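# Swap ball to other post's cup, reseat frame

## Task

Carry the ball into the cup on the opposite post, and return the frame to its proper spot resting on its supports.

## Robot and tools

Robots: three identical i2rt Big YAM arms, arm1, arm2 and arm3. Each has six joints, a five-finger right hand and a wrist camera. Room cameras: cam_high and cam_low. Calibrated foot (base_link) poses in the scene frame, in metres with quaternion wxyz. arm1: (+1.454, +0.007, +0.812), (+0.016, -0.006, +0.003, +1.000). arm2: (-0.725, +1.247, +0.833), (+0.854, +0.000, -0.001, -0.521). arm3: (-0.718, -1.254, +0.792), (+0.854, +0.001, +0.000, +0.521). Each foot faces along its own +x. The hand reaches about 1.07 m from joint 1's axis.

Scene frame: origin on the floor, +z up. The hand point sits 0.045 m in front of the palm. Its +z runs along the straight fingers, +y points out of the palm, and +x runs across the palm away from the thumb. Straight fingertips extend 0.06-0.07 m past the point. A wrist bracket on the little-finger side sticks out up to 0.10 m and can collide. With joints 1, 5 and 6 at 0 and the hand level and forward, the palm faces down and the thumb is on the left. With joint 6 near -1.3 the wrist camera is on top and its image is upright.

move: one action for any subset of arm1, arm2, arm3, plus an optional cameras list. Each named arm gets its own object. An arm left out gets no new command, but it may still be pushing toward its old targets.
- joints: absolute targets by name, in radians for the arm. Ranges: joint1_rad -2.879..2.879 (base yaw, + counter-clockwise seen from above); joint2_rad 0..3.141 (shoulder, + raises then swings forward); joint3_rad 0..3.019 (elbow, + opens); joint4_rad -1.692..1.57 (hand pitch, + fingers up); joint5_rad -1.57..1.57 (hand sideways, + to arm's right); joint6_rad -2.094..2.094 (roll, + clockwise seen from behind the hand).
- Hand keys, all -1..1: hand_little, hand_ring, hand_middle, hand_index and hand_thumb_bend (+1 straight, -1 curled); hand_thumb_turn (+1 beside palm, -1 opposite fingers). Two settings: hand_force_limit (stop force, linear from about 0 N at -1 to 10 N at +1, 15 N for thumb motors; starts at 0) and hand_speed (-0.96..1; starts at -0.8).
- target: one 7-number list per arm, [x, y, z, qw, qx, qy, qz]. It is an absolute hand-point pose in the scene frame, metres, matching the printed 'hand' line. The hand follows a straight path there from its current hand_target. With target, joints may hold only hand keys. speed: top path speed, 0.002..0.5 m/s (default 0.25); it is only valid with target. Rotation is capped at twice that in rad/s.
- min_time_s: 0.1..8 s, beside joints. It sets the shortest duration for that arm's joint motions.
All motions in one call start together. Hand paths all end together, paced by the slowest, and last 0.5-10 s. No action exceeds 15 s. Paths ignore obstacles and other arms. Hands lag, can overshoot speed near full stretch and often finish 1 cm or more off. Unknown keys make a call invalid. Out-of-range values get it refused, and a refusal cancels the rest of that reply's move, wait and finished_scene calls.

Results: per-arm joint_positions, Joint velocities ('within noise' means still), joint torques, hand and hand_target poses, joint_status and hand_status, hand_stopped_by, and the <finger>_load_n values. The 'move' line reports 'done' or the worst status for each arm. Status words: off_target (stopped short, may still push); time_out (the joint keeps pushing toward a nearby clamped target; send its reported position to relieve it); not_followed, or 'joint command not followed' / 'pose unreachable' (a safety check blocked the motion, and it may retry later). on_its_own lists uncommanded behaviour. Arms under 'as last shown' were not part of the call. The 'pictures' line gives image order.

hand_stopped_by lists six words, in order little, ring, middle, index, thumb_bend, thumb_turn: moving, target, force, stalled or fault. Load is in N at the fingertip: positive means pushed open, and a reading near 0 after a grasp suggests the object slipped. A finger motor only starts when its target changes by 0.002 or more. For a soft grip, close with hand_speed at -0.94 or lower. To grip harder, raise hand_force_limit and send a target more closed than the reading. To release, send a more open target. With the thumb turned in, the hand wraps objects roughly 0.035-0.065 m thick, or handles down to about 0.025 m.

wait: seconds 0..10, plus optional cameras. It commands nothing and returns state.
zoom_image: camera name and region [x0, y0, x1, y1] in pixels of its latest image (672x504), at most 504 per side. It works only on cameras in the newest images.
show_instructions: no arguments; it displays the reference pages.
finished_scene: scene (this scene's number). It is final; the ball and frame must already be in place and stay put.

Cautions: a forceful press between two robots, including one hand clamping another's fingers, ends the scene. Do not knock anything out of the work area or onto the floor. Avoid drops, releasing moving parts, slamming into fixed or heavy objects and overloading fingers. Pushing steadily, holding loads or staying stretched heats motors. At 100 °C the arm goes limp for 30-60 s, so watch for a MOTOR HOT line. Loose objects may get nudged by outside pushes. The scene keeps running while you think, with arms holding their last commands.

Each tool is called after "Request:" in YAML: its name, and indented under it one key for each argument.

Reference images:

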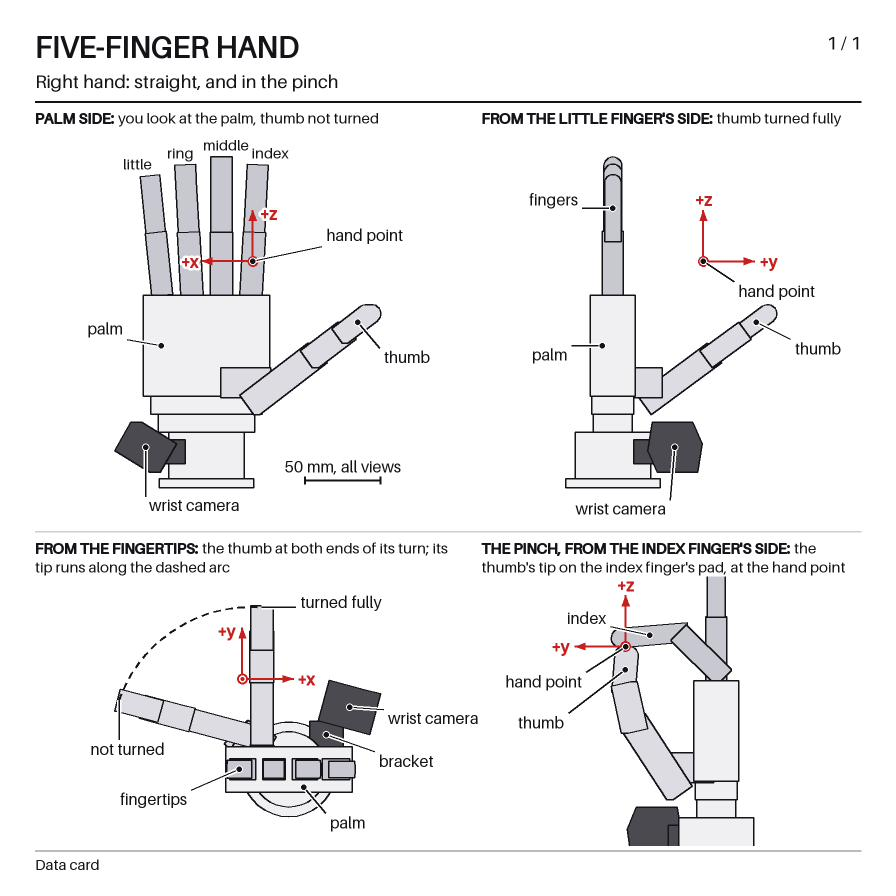

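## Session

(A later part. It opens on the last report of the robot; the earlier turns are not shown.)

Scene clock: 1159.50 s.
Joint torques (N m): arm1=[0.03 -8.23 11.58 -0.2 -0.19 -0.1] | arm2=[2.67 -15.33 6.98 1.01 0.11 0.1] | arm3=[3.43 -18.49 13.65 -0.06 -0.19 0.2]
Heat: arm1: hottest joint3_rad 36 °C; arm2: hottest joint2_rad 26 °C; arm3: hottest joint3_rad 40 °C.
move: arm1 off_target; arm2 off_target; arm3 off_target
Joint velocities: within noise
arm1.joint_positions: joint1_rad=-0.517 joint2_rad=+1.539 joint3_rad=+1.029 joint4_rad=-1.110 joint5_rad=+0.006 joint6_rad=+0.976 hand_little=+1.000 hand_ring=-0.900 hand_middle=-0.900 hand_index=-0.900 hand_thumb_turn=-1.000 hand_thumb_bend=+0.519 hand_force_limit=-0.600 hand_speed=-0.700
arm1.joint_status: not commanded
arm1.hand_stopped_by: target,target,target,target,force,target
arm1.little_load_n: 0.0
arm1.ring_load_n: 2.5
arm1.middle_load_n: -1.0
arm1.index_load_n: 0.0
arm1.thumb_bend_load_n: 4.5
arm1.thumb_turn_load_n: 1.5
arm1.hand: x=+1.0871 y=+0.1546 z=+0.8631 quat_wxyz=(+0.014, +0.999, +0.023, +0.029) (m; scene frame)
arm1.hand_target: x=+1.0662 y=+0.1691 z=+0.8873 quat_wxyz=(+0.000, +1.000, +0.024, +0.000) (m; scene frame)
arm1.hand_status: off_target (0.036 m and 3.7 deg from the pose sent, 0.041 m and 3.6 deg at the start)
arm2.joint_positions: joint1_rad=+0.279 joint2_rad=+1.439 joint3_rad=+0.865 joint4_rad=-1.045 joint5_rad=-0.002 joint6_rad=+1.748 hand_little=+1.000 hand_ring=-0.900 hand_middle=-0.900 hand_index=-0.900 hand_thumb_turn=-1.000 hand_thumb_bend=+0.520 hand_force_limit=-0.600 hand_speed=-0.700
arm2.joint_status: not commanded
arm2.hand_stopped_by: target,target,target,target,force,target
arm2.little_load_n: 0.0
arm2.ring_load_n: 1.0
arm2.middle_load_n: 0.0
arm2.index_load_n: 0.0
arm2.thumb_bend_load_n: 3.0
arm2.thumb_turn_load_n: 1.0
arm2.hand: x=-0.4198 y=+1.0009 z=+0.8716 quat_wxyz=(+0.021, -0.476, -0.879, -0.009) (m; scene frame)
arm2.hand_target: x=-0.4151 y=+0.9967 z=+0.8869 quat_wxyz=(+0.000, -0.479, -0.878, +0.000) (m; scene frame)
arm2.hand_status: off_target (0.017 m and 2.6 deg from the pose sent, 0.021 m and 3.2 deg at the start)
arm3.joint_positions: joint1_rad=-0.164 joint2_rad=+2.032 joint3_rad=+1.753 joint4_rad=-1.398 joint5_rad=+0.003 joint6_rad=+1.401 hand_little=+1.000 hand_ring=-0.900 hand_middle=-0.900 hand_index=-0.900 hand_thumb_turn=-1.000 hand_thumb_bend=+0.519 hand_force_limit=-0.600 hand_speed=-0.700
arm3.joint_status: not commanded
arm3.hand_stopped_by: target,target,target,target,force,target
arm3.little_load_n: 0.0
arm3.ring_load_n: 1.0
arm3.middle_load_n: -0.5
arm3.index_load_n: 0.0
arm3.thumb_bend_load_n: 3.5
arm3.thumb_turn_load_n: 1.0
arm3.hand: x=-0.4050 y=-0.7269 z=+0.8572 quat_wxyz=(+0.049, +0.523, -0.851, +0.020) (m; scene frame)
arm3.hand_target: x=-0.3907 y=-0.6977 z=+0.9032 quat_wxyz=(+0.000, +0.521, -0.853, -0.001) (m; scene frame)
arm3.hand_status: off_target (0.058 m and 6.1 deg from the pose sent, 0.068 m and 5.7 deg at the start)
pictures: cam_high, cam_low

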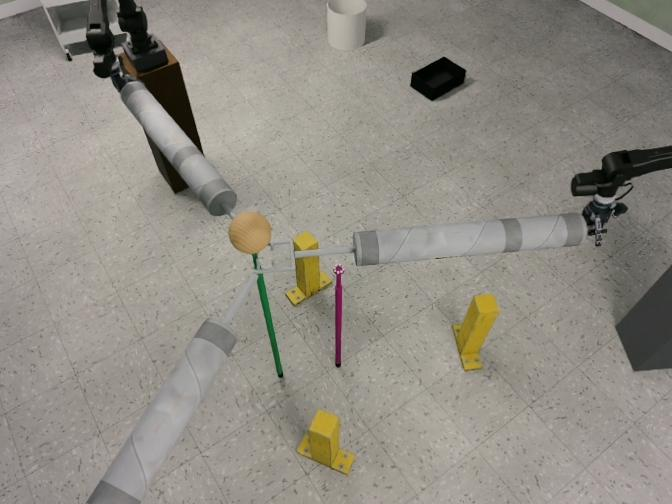

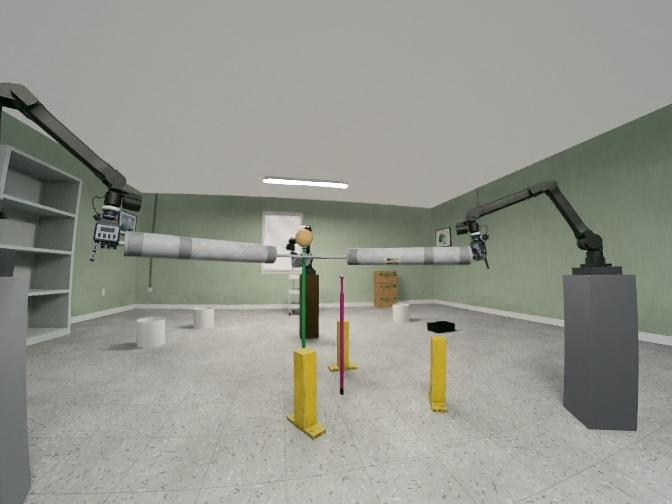

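Request:
wait:
  seconds: 0.1
  cameras: ["arm1_cam_wrist","arm2_cam_wrist","arm3_cam_wrist","cam_high"]

Scene clock: 1182.17 s.
Joint torques (N m): arm1=[0.56 -9 11.55 -0.18 -0.19 -0.09] | arm2=[2.61 -15.27 6.98 0.98 0.11 0.09] | arm3=[3.49 -18.43 13.53 -0.08 -0.2 0.18]
Heat: arm1: hottest joint3_rad 38 °C; arm2: hottest joint2_rad 27 °C; arm3: hottest joint3_rad 44 °C.
Joint velocities: within noise
arm1.joint_positions: joint1_rad=-0.517 joint2_rad=+1.539 joint3_rad=+1.029 joint4_rad=-1.110 joint5_rad=+0.006 joint6_rad=+0.976 hand_little=+1.000 hand_ring=-0.900 hand_middle=-0.900 hand_index=-0.900 hand_thumb_turn=-1.000 hand_thumb_bend=+0.519 hand_force_limit=-0.600 hand_speed=-0.700
arm1.joint_status: not commanded
arm1.hand_stopped_by: target,target,target,target,force,target
arm1.little_load_n: 0.0
arm1.ring_load_n: 2.5
arm1.middle_load_n: -1.0
arm1.index_load_n: 0.0
arm1.thumb_bend_load_n: 4.5
arm1.thumb_turn_load_n: 1.5
arm1.hand: x=+1.0871 y=+0.1546 z=+0.8631 quat_wxyz=(+0.014, +0.999, +0.023, +0.029) (m; scene frame)
arm1.hand_target: x=+1.0662 y=+0.1691 z=+0.8873 quat_wxyz=(+0.000, +1.000, +0.024, +0.000) (m; scene frame)
arm1.hand_status: off_target (0.036 m and 3.7 deg from the pose sent, 0.041 m and 3.6 deg at the start)
arm2.joint_positions: joint1_rad=+0.279 joint2_rad=+1.439 joint3_rad=+0.865 joint4_rad=-1.045 joint5_rad=-0.002 joint6_rad=+1.748 hand_little=+1.000 hand_ring=-0.900 hand_middle=-0.900 hand_index=-0.900 hand_thumb_turn=-1.000 hand_thumb_bend=+0.520 hand_force_limit=-0.600 hand_speed=-0.700
arm2.joint_status: not commanded
arm2.hand_stopped_by: target,target,target,target,force,target
arm2.little_load_n: 0.0
arm2.ring_load_n: 1.0
arm2.middle_load_n: -0.5
arm2.index_load_n: 0.0
arm2.thumb_bend_load_n: 3.5
arm2.thumb_turn_load_n: 1.0
arm2.hand: x=-0.4198 y=+1.0009 z=+0.8716 quat_wxyz=(+0.021, -0.476, -0.879, -0.009) (m; scene frame)
arm2.hand_target: x=-0.4151 y=+0.9968 z=+0.8869 quat_wxyz=(+0.000, -0.479, -0.878, +0.000) (m; scene frame)
arm2.hand_status: off_target (0.017 m and 2.6 deg from the pose sent, 0.021 m and 3.2 deg at the start)
arm3.joint_positions: joint1_rad=-0.164 joint2_rad=+2.032 joint3_rad=+1.753 joint4_rad=-1.398 joint5_rad=+0.003 joint6_rad=+1.401 hand_little=+1.000 hand_ring=-0.900 hand_middle=-0.900 hand_index=-0.900 hand_thumb_turn=-1.000 hand_thumb_bend=+0.519 hand_force_limit=-0.600 hand_speed=-0.700
arm3.joint_status: not commanded
arm3.hand_stopped_by: target,target,target,target,force,target
arm3.little_load_n: 0.0
arm3.ring_load_n: 1.5
arm3.middle_load_n: -0.5
arm3.index_load_n: 0.0
arm3.thumb_bend_load_n: 3.5
arm3.thumb_turn_load_n: 1.0
arm3.hand: x=-0.4050 y=-0.7269 z=+0.8572 quat_wxyz=(+0.049, +0.522, -0.851, +0.020) (m; scene frame)
arm3.hand_target: x=-0.3907 y=-0.6977 z=+0.9032 quat_wxyz=(+0.000, +0.521, -0.854, -0.001) (m; scene frame)
arm3.hand_status: off_target (0.058 m and 6.1 deg from the pose sent, 0.068 m and 5.7 deg at the start)
wait: 0.10 s; at rest from the start
pictures: arm1_cam_wrist, arm2_cam_wrist, arm3_cam_wrist, cam_high

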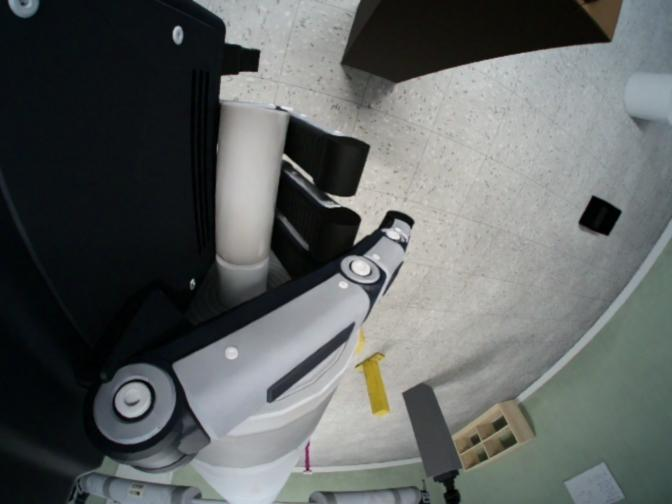

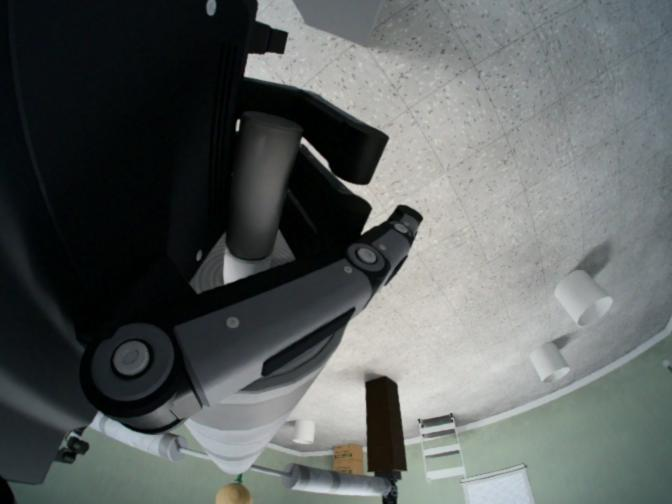

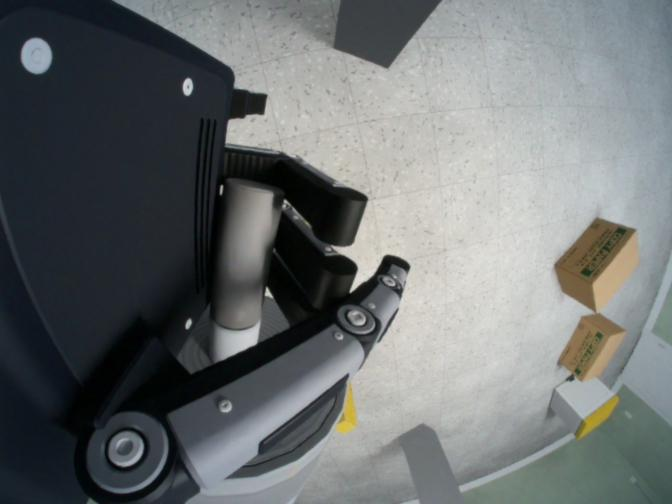

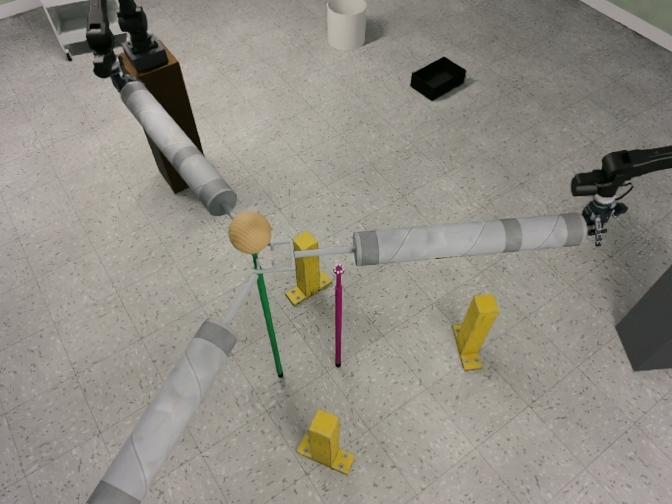

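Request:
zoom_image:
  camera: "arm2_cam_wrist"
  region: [170, 430, 310, 504]

Request:
zoom_image:
  camera: "arm1_cam_wrist"
  region: [170, 430, 350, 504]

Scaled by 3.600 from the camera's 672x504 image, which has a finer 960x720 frame.

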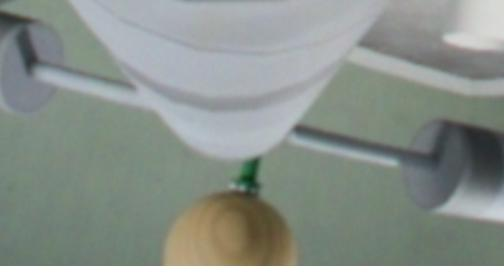

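Scaled by 2.800 from the camera's 672x504 image, which has a finer 960x720 frame.

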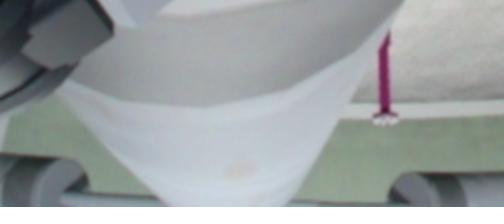

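Request:
wait:
  seconds: 0.1
  cameras: ["cam_low","cam_high"]

Request:
zoom_image:
  camera: "cam_low"
  region: [292, 240, 324, 264]

Request:
zoom_image:
  camera: "cam_high"
  region: [248, 236, 296, 272]

Scene clock: 1220.57 s.
Joint torques (N m): arm1=[-0.73 -8.64 11.49 -0.1 -0.23 -0.12] | arm2=[2.67 -15.33 6.97 0.99 0.12 0.1] | arm3=[3.49 -18.37 13.56 -0.06 -0.19 0.19]
Heat: arm1: hottest joint3_rad 39 °C; arm2: hottest joint2_rad 27 °C; arm3: hottest joint3_rad 46 °C.
Joint velocities: within noise
arm1.joint_positions: joint1_rad=-0.517 joint2_rad=+1.539 joint3_rad=+1.029 joint4_rad=-1.110 joint5_rad=+0.006 joint6_rad=+0.976 hand_little=+1.000 hand_ring=-0.900 hand_middle=-0.900 hand_index=-0.900 hand_thumb_turn=-1.000 hand_thumb_bend=+0.519 hand_force_limit=-0.600 hand_speed=-0.700
arm1.joint_status: not commanded
arm1.hand_stopped_by: target,target,target,target,force,target
arm1.little_load_n: 0.0
arm1.ring_load_n: 2.0
arm1.middle_load_n: -0.5
arm1.index_load_n: 0.0
arm1.thumb_bend_load_n: 4.5
arm1.thumb_turn_load_n: 1.5
arm1.hand: x=+1.0871 y=+0.1546 z=+0.8631 quat_wxyz=(+0.014, +0.999, +0.023, +0.029) (m; scene frame)
arm1.hand_target: x=+1.0662 y=+0.1691 z=+0.8873 quat_wxyz=(+0.000, +1.000, +0.024, +0.000) (m; scene frame)
arm1.hand_status: off_target (0.036 m and 3.7 deg from the pose sent, 0.041 m and 3.6 deg at the start)
arm2.joint_positions: joint1_rad=+0.279 joint2_rad=+1.439 joint3_rad=+0.865 joint4_rad=-1.045 joint5_rad=-0.002 joint6_rad=+1.748 hand_little=+1.000 hand_ring=-0.900 hand_middle=-0.900 hand_index=-0.900 hand_thumb_turn=-1.000 hand_thumb_bend=+0.520 hand_force_limit=-0.600 hand_speed=-0.700
arm2.joint_status: not commanded
arm2.hand_stopped_by: target,target,target,target,force,target
arm2.little_load_n: 0.0
arm2.ring_load_n: 1.0
arm2.middle_load_n: -0.5
arm2.index_load_n: 0.0
arm2.thumb_bend_load_n: 3.5
arm2.thumb_turn_load_n: 1.0
arm2.hand: x=-0.4198 y=+1.0009 z=+0.8716 quat_wxyz=(+0.021, -0.476, -0.879, -0.009) (m; scene frame)
arm2.hand_target: x=-0.4151 y=+0.9968 z=+0.8869 quat_wxyz=(+0.000, -0.479, -0.878, +0.000) (m; scene frame)
arm2.hand_status: off_target (0.017 m and 2.6 deg from the pose sent, 0.021 m and 3.2 deg at the start)
arm3.joint_positions: joint1_rad=-0.164 joint2_rad=+2.032 joint3_rad=+1.753 joint4_rad=-1.398 joint5_rad=+0.003 joint6_rad=+1.401 hand_little=+1.000 hand_ring=-0.900 hand_middle=-0.900 hand_index=-0.900 hand_thumb_turn=-1.000 hand_thumb_bend=+0.519 hand_force_limit=-0.600 hand_speed=-0.700
arm3.joint_status: not commanded
arm3.hand_stopped_by: target,target,target,target,force,target
arm3.little_load_n: 0.0
arm3.ring_load_n: 1.0
arm3.middle_load_n: -0.5
arm3.index_load_n: 0.0
arm3.thumb_bend_load_n: 3.5
arm3.thumb_turn_load_n: 1.0
arm3.hand: x=-0.4050 y=-0.7269 z=+0.8572 quat_wxyz=(+0.049, +0.522, -0.851, +0.020) (m; scene frame)
arm3.hand_target: x=-0.3907 y=-0.6977 z=+0.9032 quat_wxyz=(+0.000, +0.521, -0.854, -0.001) (m; scene frame)
arm3.hand_status: off_target (0.058 m and 6.1 deg from the pose sent, 0.068 m and 5.7 deg at the start)
wait: 0.10 s; at rest from the start
pictures: cam_high, cam_low

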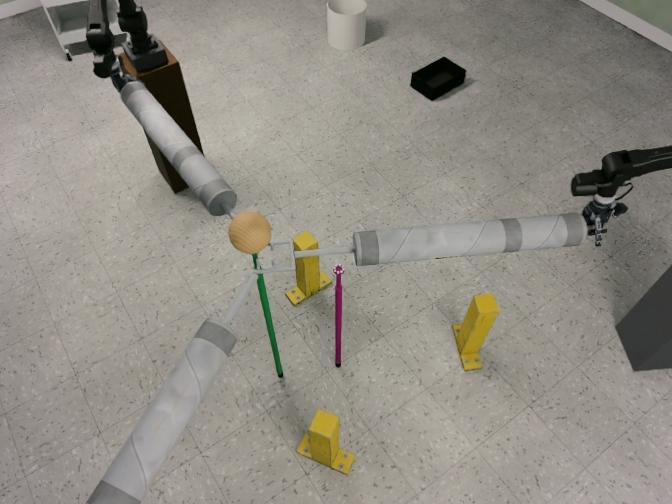

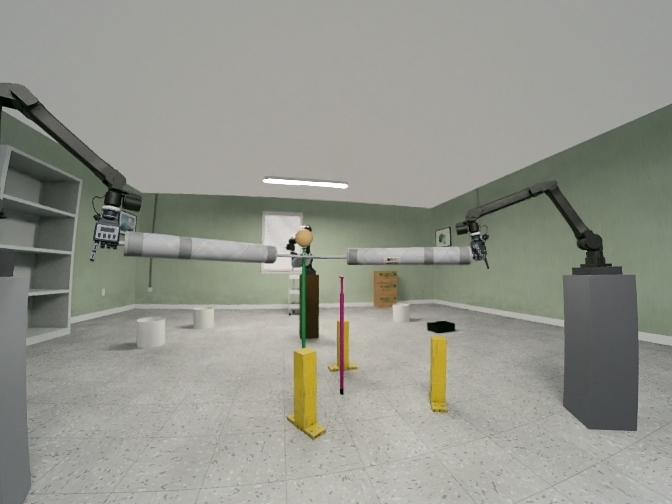

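Scaled by 15.750.

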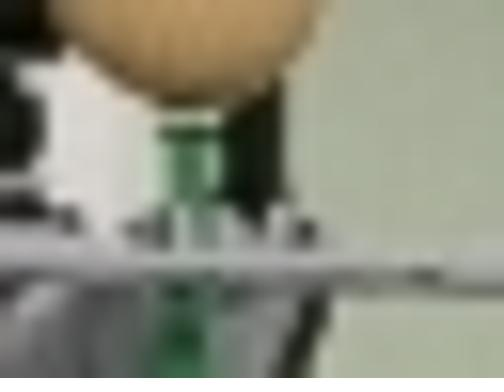

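Scaled by 10.500.

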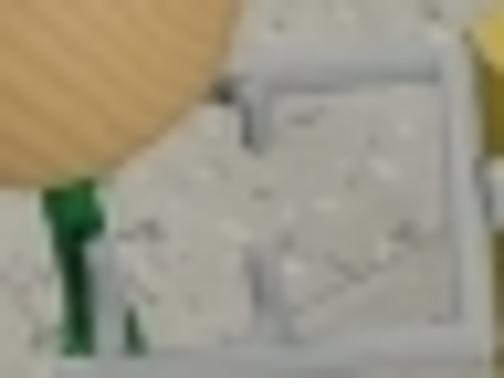

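Request:
move:
  arm1: {"target":[1.0710,0.1825,0.889,0,0.9997,0.0244,0],"speed":0.03}
  arm2: {"target":[-0.4085,1.0098,0.886,0,0.4787,0.8780,0],"speed":0.03}
  arm3: {"target":[-0.3830,-0.6845,0.905,0,-0.5210,0.8536,0],"speed":0.03}
  cameras: ["cam_high","cam_low"]

Request:
zoom_image:
  camera: "cam_high"
  region: [240, 230, 304, 278]

Request:
zoom_image:
  camera: "cam_low"
  region: [284, 226, 332, 274]

Scene clock: 1253.27 s.
Joint torques (N m): arm1=[-0.44 -8.64 11.93 -0.32 -0.22 -0.12] | arm2=[2.78 -15.09 6.94 1.01 0.11 0.09] | arm3=[3.43 -18.9 13.49 -0.18 -0.19 0.17]
Heat: arm1: hottest joint3_rad 40 °C; arm2: hottest joint2_rad 27 °C; arm3: hottest joint3_rad 46 °C.
move: arm1 off_target; arm2 off_target; arm3 off_target
Joint velocities: within noise
arm1.joint_positions: joint1_rad=-0.551 joint2_rad=+1.542 joint3_rad=+1.033 joint4_rad=-1.110 joint5_rad=+0.005 joint6_rad=+0.943 hand_little=+1.000 hand_ring=-0.900 hand_middle=-0.900 hand_index=-0.900 hand_thumb_turn=-1.000 hand_thumb_bend=+0.519 hand_force_limit=-0.600 hand_speed=-0.700
arm1.joint_status: not commanded
arm1.hand_stopped_by: target,target,target,target,force,target
arm1.little_load_n: 0.0
arm1.ring_load_n: 2.5
arm1.middle_load_n: -0.5
arm1.index_load_n: 0.0
arm1.thumb_bend_load_n: 4.5
arm1.thumb_turn_load_n: 1.5
arm1.hand: x=+1.0929 y=+0.1669 z=+0.8637 quat_wxyz=(+0.015, +0.999, +0.022, +0.027) (m; scene frame)
arm1.hand_target: x=+1.0723 y=+0.1818 z=+0.8892 quat_wxyz=(+0.000, +1.000, +0.024, +0.000) (m; scene frame)
arm1.hand_status: off_target (0.037 m and 3.6 deg from the pose sent, 0.041 m and 3.7 deg at the start)
arm2.joint_positions: joint1_rad=+0.317 joint2_rad=+1.428 joint3_rad=+0.851 joint4_rad=-1.042 joint5_rad=-0.002 joint6_rad=+1.787 hand_little=+1.000 hand_ring=-0.900 hand_middle=-0.900 hand_index=-0.900 hand_thumb_turn=-1.000 hand_thumb_bend=+0.520 hand_force_limit=-0.600 hand_speed=-0.700
arm2.joint_status: not commanded
arm2.hand_stopped_by: target,target,target,target,force,target
arm2.little_load_n: 0.0
arm2.ring_load_n: 1.0
arm2.middle_load_n: 0.0
arm2.index_load_n: 0.0
arm2.thumb_bend_load_n: 3.0
arm2.thumb_turn_load_n: 1.0
arm2.hand: x=-0.4137 y=+1.0130 z=+0.8708 quat_wxyz=(+0.021, -0.477, -0.879, -0.008) (m; scene frame)
arm2.hand_target: x=-0.4086 y=+1.0099 z=+0.8857 quat_wxyz=(+0.000, -0.479, -0.878, +0.000) (m; scene frame)
arm2.hand_status: off_target (0.016 m and 2.6 deg from the pose sent, 0.020 m and 2.6 deg at the start)
arm3.joint_positions: joint1_rad=-0.160 joint2_rad=+2.063 joint3_rad=+1.811 joint4_rad=-1.422 joint5_rad=+0.003 joint6_rad=+1.405 hand_little=+1.000 hand_ring=-0.900 hand_middle=-0.900 hand_index=-0.900 hand_thumb_turn=-1.000 hand_thumb_bend=+0.519 hand_force_limit=-0.600 hand_speed=-0.700
arm3.joint_status: not commanded
arm3.hand_stopped_by: target,target,target,target,force,target
arm3.little_load_n: 0.0
arm3.ring_load_n: 1.0
arm3.middle_load_n: -0.5
arm3.index_load_n: 0.0
arm3.thumb_bend_load_n: 3.5
arm3.thumb_turn_load_n: 1.0
arm3.hand: x=-0.3992 y=-0.7149 z=+0.8598 quat_wxyz=(+0.047, +0.522, -0.851, +0.020) (m; scene frame)
arm3.hand_target: x=-0.3854 y=-0.6878 z=+0.9061 quat_wxyz=(+0.000, +0.521, -0.854, -0.001) (m; scene frame)
arm3.hand_status: off_target (0.057 m and 5.9 deg from the pose sent, 0.067 m and 6.1 deg at the start)
pictures: cam_high, cam_low

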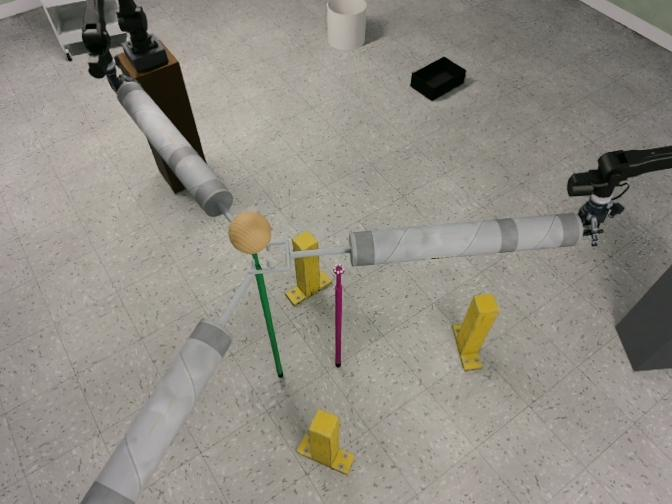

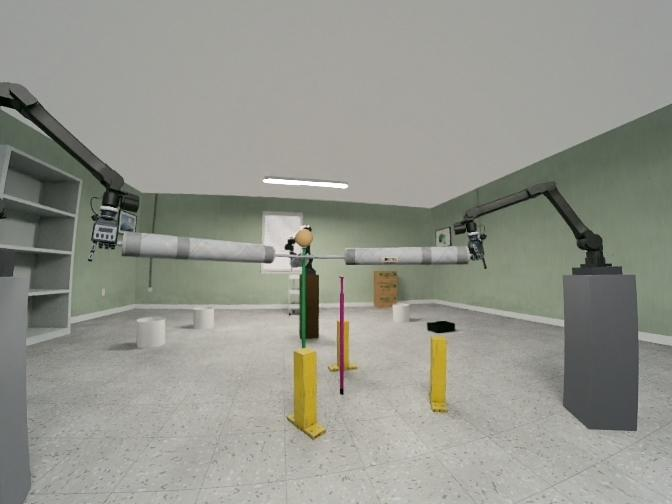

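Scaled by 7.875.

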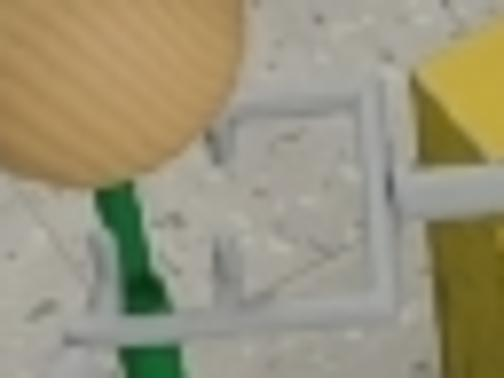

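Scaled by 10.500.

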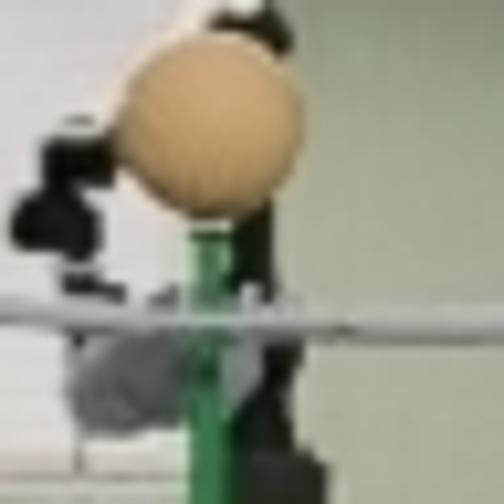

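Request:
move:
  arm1: {"target":[1.0788,0.1976,0.891,0,0.9997,0.0244,0],"speed":0.03}
  arm2: {"target":[-0.4010,1.0249,0.885,0,0.4787,0.8780,0],"speed":0.03}
  arm3: {"target":[-0.3755,-0.6695,0.907,0,-0.5210,0.8536,0],"speed":0.03}
  cameras: ["cam_high","cam_low"]

Request:
zoom_image:
  camera: "cam_high"
  region: [230, 230, 294, 278]

Request:
zoom_image:
  camera: "cam_low"
  region: [284, 226, 332, 274]

Scene clock: 1265.20 s.
Joint torques (N m): arm1=[-0.09 -8.7 12.01 -0.51 -0.22 -0.09] | arm2=[2.78 -14.86 6.97 1.02 0.09 0.11] | arm3=[3.31 -19.55 13.7 -0.03 -0.19 0.18]
Heat: arm1: hottest joint3_rad 39 °C; arm2: hottest joint2_rad 26 °C; arm3: hottest joint3_rad 44 °C.
move: arm1 off_target; arm2 off_target; arm3 off_target
Joint velocities: within noise
arm1.joint_positions: joint1_rad=-0.591 joint2_rad=+1.546 joint3_rad=+1.040 joint4_rad=-1.110 joint5_rad=+0.004 joint6_rad=+0.902 hand_little=+1.000 hand_ring=-0.900 hand_middle=-0.900 hand_index=-0.900 hand_thumb_turn=-1.000 hand_thumb_bend=+0.519 hand_force_limit=-0.600 hand_speed=-0.700
arm1.joint_status: not commanded
arm1.hand_stopped_by: target,target,target,target,force,target
arm1.little_load_n: 0.0
arm1.ring_load_n: 2.5
arm1.middle_load_n: -1.0
arm1.index_load_n: 0.0
arm1.thumb_bend_load_n: 4.5
arm1.thumb_turn_load_n: 1.5
arm1.hand: x=+1.0995 y=+0.1816 z=+0.8647 quat_wxyz=(+0.015, +0.999, +0.023, +0.025) (m; scene frame)
arm1.hand_target: x=+1.0800 y=+0.1968 z=+0.8911 quat_wxyz=(+0.000, +1.000, +0.024, +0.000) (m; scene frame)
arm1.hand_status: off_target (0.037 m and 3.4 deg from the pose sent, 0.043 m and 3.6 deg at the start)
arm2.joint_positions: joint1_rad=+0.364 joint2_rad=+1.417 joint3_rad=+0.837 joint4_rad=-1.039 joint5_rad=-0.002 joint6_rad=+1.833 hand_little=+1.000 hand_ring=-0.900 hand_middle=-0.900 hand_index=-0.900 hand_thumb_turn=-1.000 hand_thumb_bend=+0.520 hand_force_limit=-0.600 hand_speed=-0.700
arm2.joint_status: not commanded
arm2.hand_stopped_by: target,target,target,target,force,target
arm2.little_load_n: 0.0
arm2.ring_load_n: 1.0
arm2.middle_load_n: -0.5
arm2.index_load_n: 0.0
arm2.thumb_bend_load_n: 3.5
arm2.thumb_turn_load_n: 1.0
arm2.hand: x=-0.4066 y=+1.0282 z=+0.8698 quat_wxyz=(+0.022, -0.476, -0.879, -0.007) (m; scene frame)
arm2.hand_target: x=-0.4010 y=+1.0250 z=+0.8848 quat_wxyz=(+0.000, -0.479, -0.878, +0.000) (m; scene frame)
arm2.hand_status: off_target (0.017 m and 2.6 deg from the pose sent, 0.022 m and 2.6 deg at the start)
arm3.joint_positions: joint1_rad=-0.156 joint2_rad=+2.111 joint3_rad=+1.892 joint4_rad=-1.461 joint5_rad=+0.003 joint6_rad=+1.409 hand_little=+1.000 hand_ring=-0.900 hand_middle=-0.900 hand_index=-0.900 hand_thumb_turn=-1.000 hand_thumb_bend=+0.519 hand_force_limit=-0.600 hand_speed=-0.700
arm3.joint_status: not commanded
arm3.hand_stopped_by: target,target,target,target,force,target
arm3.little_load_n: 0.0
arm3.ring_load_n: 1.0
arm3.middle_load_n: -0.5
arm3.index_load_n: 0.5
arm3.thumb_bend_load_n: 3.5
arm3.thumb_turn_load_n: 1.0
arm3.hand: x=-0.3923 y=-0.7008 z=+0.8601 quat_wxyz=(+0.050, +0.523, -0.851, +0.021) (m; scene frame)
arm3.hand_target: x=-0.3781 y=-0.6733 z=+0.9083 quat_wxyz=(+0.000, +0.521, -0.854, -0.001) (m; scene frame)
arm3.hand_status: off_target (0.059 m and 6.3 deg from the pose sent, 0.070 m and 5.9 deg at the start)
pictures: cam_high, cam_low

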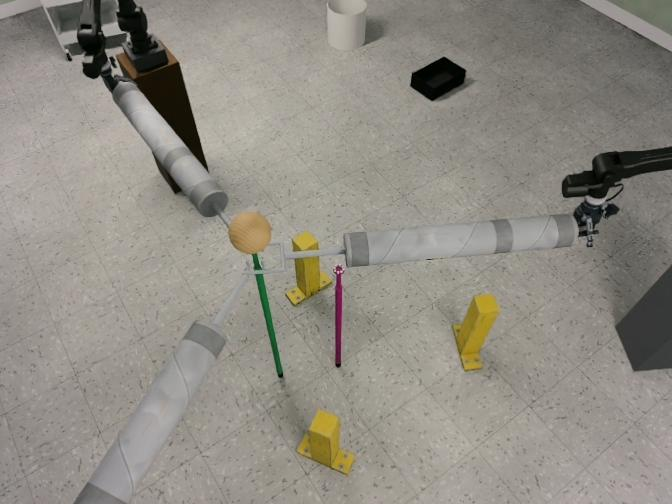

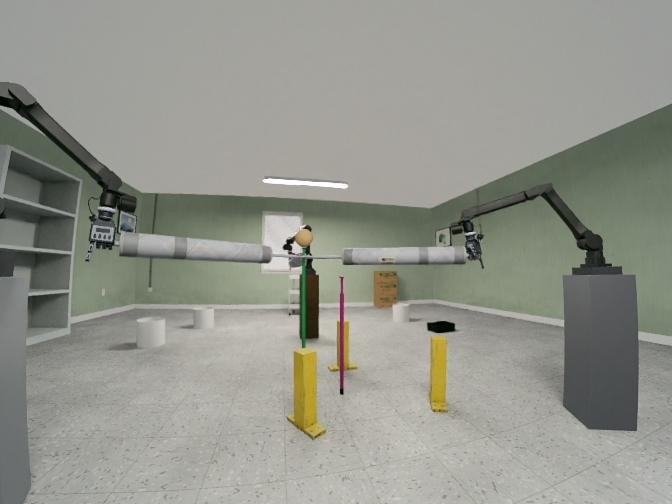

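Scaled by 7.875.

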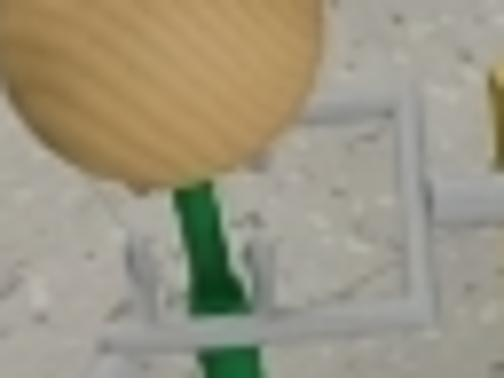

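Scaled by 10.500.

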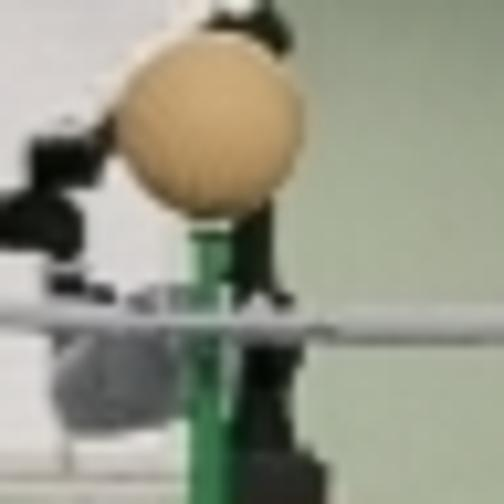

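Request:
move:
  arm1: {"target":[1.0798,0.1986,0.916,0,0.9997,0.0244,0],"speed":0.03}
  arm2: {"target":[-0.4000,1.0259,0.907,0,0.4787,0.8780,0],"speed":0.03}
  arm3: {"target":[-0.3745,-0.6685,0.936,0,-0.5210,0.8536,0],"speed":0.03}
  cameras: ["cam_high","cam_low"]

Request:
zoom_image:
  camera: "cam_high"
  region: [222, 206, 294, 278]

Request:
zoom_image:
  camera: "cam_low"
  region: [280, 222, 328, 270]

Scene clock: 1284.67 s.
Joint torques (N m): arm1=[0.73 -9.99 11.92 -0.91 -0.25 -0.08] | arm2=[2.84 -14.27 9.44 -0.47 0.09 0.06] | arm3=[3.19 -19.96 14.04 0.12 -0.18 0.17]
Heat: arm1: hottest joint3_rad 40 °C; arm2: hottest joint2_rad 27 °C; arm3: hottest joint3_rad 47 °C.
move: arm1 off_target; arm2 off_target; arm3 off_target
Joint velocities: within noise
arm1.joint_positions: joint1_rad=-0.598 joint2_rad=+1.541 joint3_rad=+1.083 joint4_rad=-1.168 joint5_rad=+0.005 joint6_rad=+0.896 hand_little=+1.000 hand_ring=-0.900 hand_middle=-0.900 hand_index=-0.900 hand_thumb_turn=-1.000 hand_thumb_bend=+0.519 hand_force_limit=-0.600 hand_speed=-0.700
arm1.joint_status: not commanded
arm1.hand_stopped_by: target,target,target,target,force,target
arm1.little_load_n: 0.0
arm1.ring_load_n: 2.0
arm1.middle_load_n: -0.5
arm1.index_load_n: 0.0
arm1.thumb_bend_load_n: 4.5
arm1.thumb_turn_load_n: 1.5
arm1.hand: x=+1.0979 y=+0.1862 z=+0.8810 quat_wxyz=(+0.018, +0.999, +0.022, +0.030) (m; scene frame)
arm1.hand_target: x=+1.0811 y=+0.1977 z=+0.9156 quat_wxyz=(+0.000, +1.000, +0.024, +0.000) (m; scene frame)
arm1.hand_status: off_target (0.041 m and 4.0 deg from the pose sent, 0.057 m and 3.4 deg at the start)
arm2.joint_positions: joint1_rad=+0.368 joint2_rad=+1.381 joint3_rad=+0.837 joint4_rad=-1.071 joint5_rad=-0.002 joint6_rad=+1.842 hand_little=+1.000 hand_ring=-0.900 hand_middle=-0.900 hand_index=-0.900 hand_thumb_turn=-1.000 hand_thumb_bend=+0.520 hand_force_limit=-0.600 hand_speed=-0.700
arm2.joint_status: not commanded
arm2.hand_stopped_by: target,target,target,target,force,target
arm2.little_load_n: 0.0
arm2.ring_load_n: 1.5
arm2.middle_load_n: -0.5
arm2.index_load_n: 0.0
arm2.thumb_bend_load_n: 3.5
arm2.thumb_turn_load_n: 1.0
arm2.hand: x=-0.4099 y=+1.0325 z=+0.8813 quat_wxyz=(+0.020, -0.479, -0.878, -0.006) (m; scene frame)
arm2.hand_target: x=-0.4003 y=+1.0262 z=+0.9064 quat_wxyz=(+0.000, -0.479, -0.878, +0.000) (m; scene frame)
arm2.hand_status: off_target (0.028 m and 2.4 deg from the pose sent, 0.038 m and 2.6 deg at the start)
arm3.joint_positions: joint1_rad=-0.153 joint2_rad=+2.111 joint3_rad=+1.958 joint4_rad=-1.538 joint5_rad=+0.003 joint6_rad=+1.410 hand_little=+1.000 hand_ring=-0.900 hand_middle=-0.900 hand_index=-0.900 hand_thumb_turn=-1.000 hand_thumb_bend=+0.519 hand_force_limit=-0.600 hand_speed=-0.700
arm3.joint_status: not commanded
arm3.hand_stopped_by: target,target,target,target,force,target
arm3.little_load_n: 0.0
arm3.ring_load_n: 1.0
arm3.middle_load_n: -0.5
arm3.index_load_n: 0.0
arm3.thumb_bend_load_n: 3.5
arm3.thumb_turn_load_n: 1.0
arm3.hand: x=-0.3930 y=-0.6985 z=+0.8849 quat_wxyz=(+0.055, +0.524, -0.850, +0.023) (m; scene frame)
arm3.hand_target: x=-0.3774 y=-0.6727 z=+0.9374 quat_wxyz=(+0.000, +0.521, -0.854, -0.001) (m; scene frame)
arm3.hand_status: off_target (0.062 m and 6.9 deg from the pose sent, 0.084 m and 6.3 deg at the start)
pictures: cam_high, cam_low

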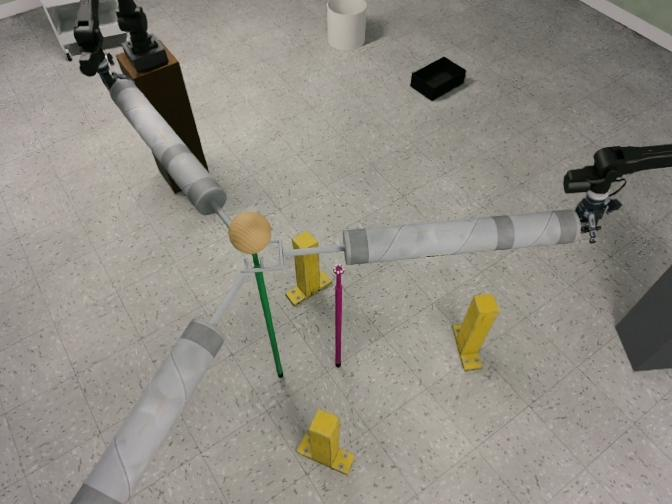

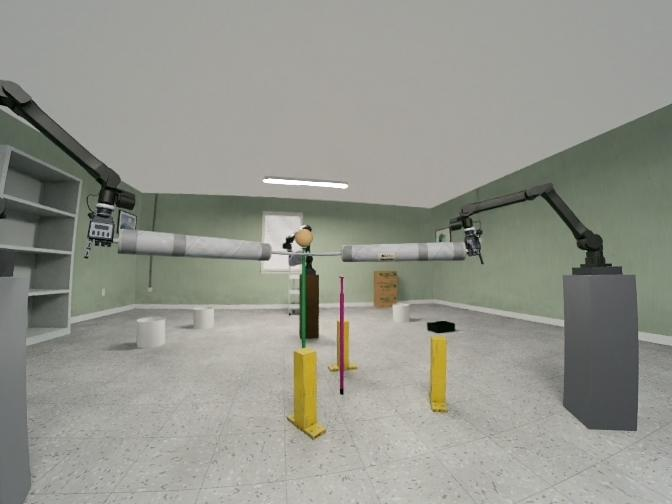

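Scaled by 7.000.

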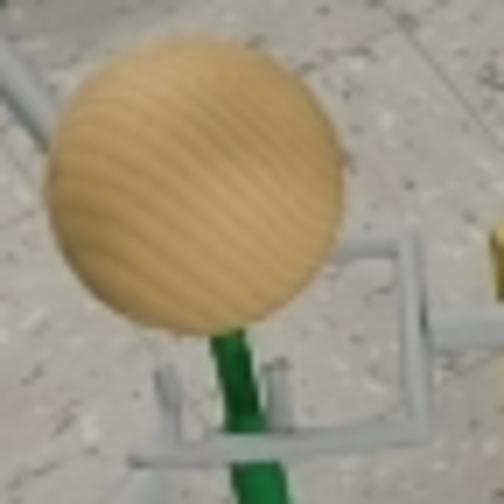

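Scaled by 10.500.

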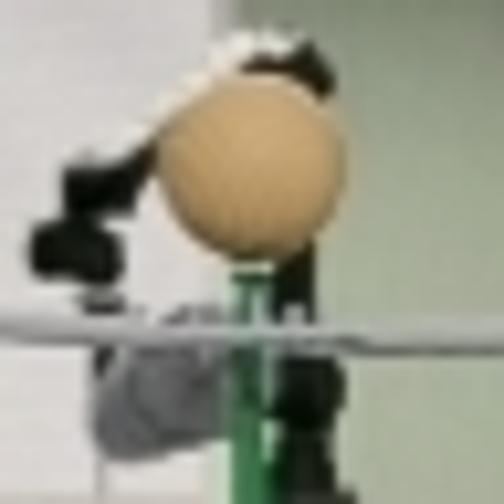

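Request:
move:
  arm1: {"target":[1.0828,0.1916,0.938,0,0.9997,0.0244,0],"speed":0.03}
  arm2: {"target":[-0.3970,1.0189,0.928,0,0.4787,0.8780,0],"speed":0.03}
  arm3: {"target":[-0.3725,-0.6755,0.954,0,-0.5210,0.8536,0],"speed":0.03}
  cameras: ["cam_high","cam_low"]

Request:
zoom_image:
  camera: "cam_high"
  region: [222, 206, 294, 278]

Request:
zoom_image:
  camera: "cam_low"
  region: [280, 222, 328, 270]

Scene clock: 1300.77 s.
Joint torques (N m): arm1=[0.67 -10.11 12.07 -0.95 -0.2 0.05] | arm2=[2.02 -14.21 10.82 -0.61 0.11 -0.05] | arm3=[2.43 -21.25 13.87 -0.14 -0.13 0.09]
Heat: arm1: hottest joint3_rad 39 °C; arm2: hottest joint3_rad 27 °C; arm3: hottest joint3_rad 46 °C.
move: arm1 off_target; arm2 off_target; arm3 off_target
Joint velocities: within noise
arm1.joint_positions: joint1_rad=-0.598 joint2_rad=+1.505 joint3_rad=+1.105 joint4_rad=-1.220 joint5_rad=+0.003 joint6_rad=+0.896 hand_little=+1.000 hand_ring=-0.900 hand_middle=-0.900 hand_index=-0.900 hand_thumb_turn=-1.000 hand_thumb_bend=+0.519 hand_force_limit=-0.600 hand_speed=-0.700
arm1.joint_status: not commanded
arm1.hand_stopped_by: target,target,target,target,force,target
arm1.little_load_n: 0.0
arm1.ring_load_n: 2.0
arm1.middle_load_n: -0.5
arm1.index_load_n: 0.0
arm1.thumb_bend_load_n: 4.5
arm1.thumb_turn_load_n: 1.0
arm1.hand: x=+1.0998 y=+0.1844 z=+0.9030 quat_wxyz=(+0.017, +0.999, +0.022, +0.027) (m; scene frame)
arm1.hand_target: x=+1.0841 y=+0.1908 z=+0.9374 quat_wxyz=(+0.000, +1.000, +0.024, +0.000) (m; scene frame)
arm1.hand_status: off_target (0.040 m and 3.7 deg from the pose sent, 0.059 m and 4.0 deg at the start)
arm2.joint_positions: joint1_rad=+0.368 joint2_rad=+1.372 joint3_rad=+0.871 joint4_rad=-1.129 joint5_rad=-0.002 joint6_rad=+1.843 hand_little=+1.000 hand_ring=-0.900 hand_middle=-0.900 hand_index=-0.900 hand_thumb_turn=-1.000 hand_thumb_bend=+0.520 hand_force_limit=-0.600 hand_speed=-0.700
arm2.joint_status: not commanded
arm2.hand_stopped_by: target,target,target,target,force,target
arm2.little_load_n: 0.0
arm2.ring_load_n: 1.5
arm2.middle_load_n: -0.5
arm2.index_load_n: 0.0
arm2.thumb_bend_load_n: 3.0
arm2.thumb_turn_load_n: 0.5
arm2.hand: x=-0.4092 y=+1.0320 z=+0.8953 quat_wxyz=(+0.027, -0.479, -0.877, -0.008) (m; scene frame)
arm2.hand_target: x=-0.3976 y=+1.0197 z=+0.9274 quat_wxyz=(+0.000, -0.479, -0.878, +0.000) (m; scene frame)
arm2.hand_status: off_target (0.037 m and 3.2 deg from the pose sent, 0.050 m and 2.4 deg at the start)
arm3.joint_positions: joint1_rad=-0.153 joint2_rad=+2.111 joint3_rad=+1.980 joint4_rad=-1.569 joint5_rad=+0.003 joint6_rad=+1.410 hand_little=+1.000 hand_ring=-0.900 hand_middle=-0.900 hand_index=-0.900 hand_thumb_turn=-1.000 hand_thumb_bend=+0.519 hand_force_limit=-0.600 hand_speed=-0.700
arm3.joint_status: not commanded
arm3.hand_stopped_by: target,target,target,target,force,target
arm3.little_load_n: 0.0
arm3.ring_load_n: 1.5
arm3.middle_load_n: -0.5
arm3.index_load_n: 0.0
arm3.thumb_bend_load_n: 3.5
arm3.thumb_turn_load_n: 1.0
arm3.hand: x=-0.3936 y=-0.6994 z=+0.8934 quat_wxyz=(+0.059, +0.523, -0.850, +0.025) (m; scene frame)
arm3.hand_target: x=-0.3756 y=-0.6800 z=+0.9547 quat_wxyz=(-0.001, +0.521, -0.854, +0.000) (m; scene frame)
arm3.hand_status: off_target (0.068 m and 7.4 deg from the pose sent, 0.076 m and 6.9 deg at the start)
pictures: cam_high, cam_low

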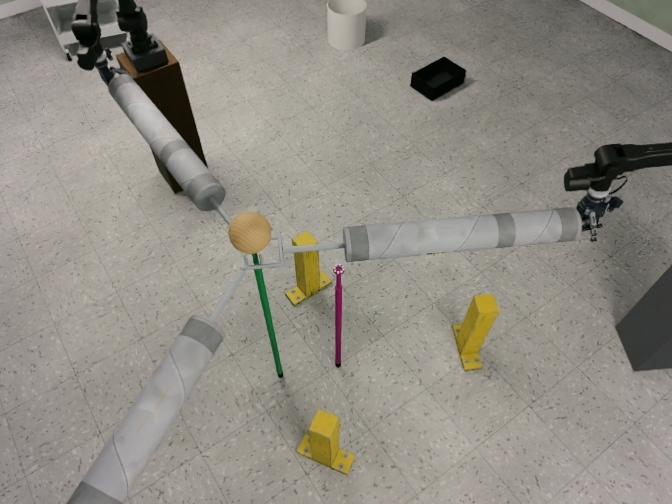

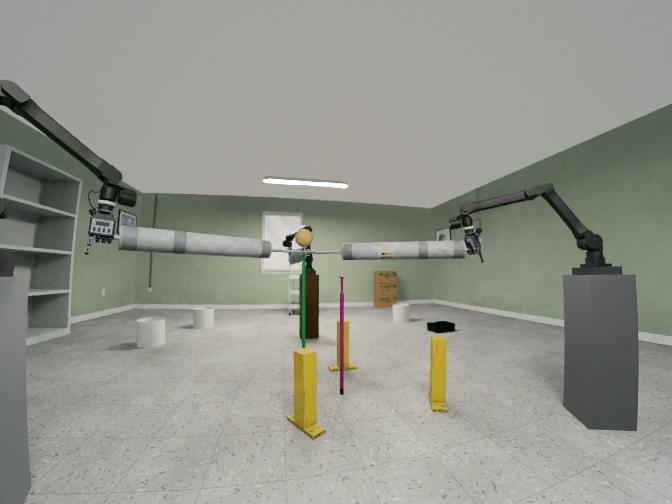

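Scaled by 7.000.

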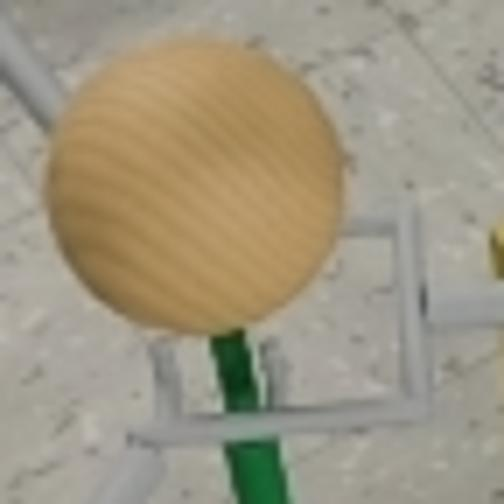

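Scaled by 10.500.

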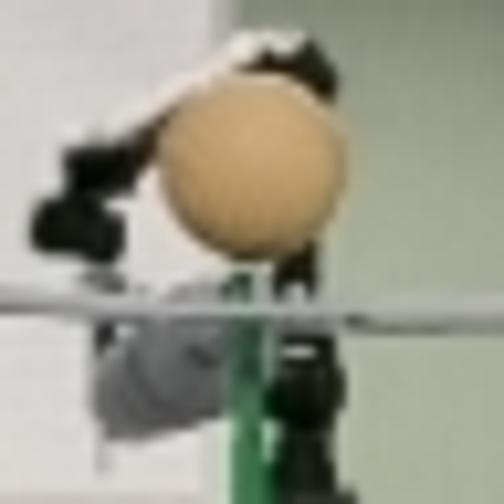

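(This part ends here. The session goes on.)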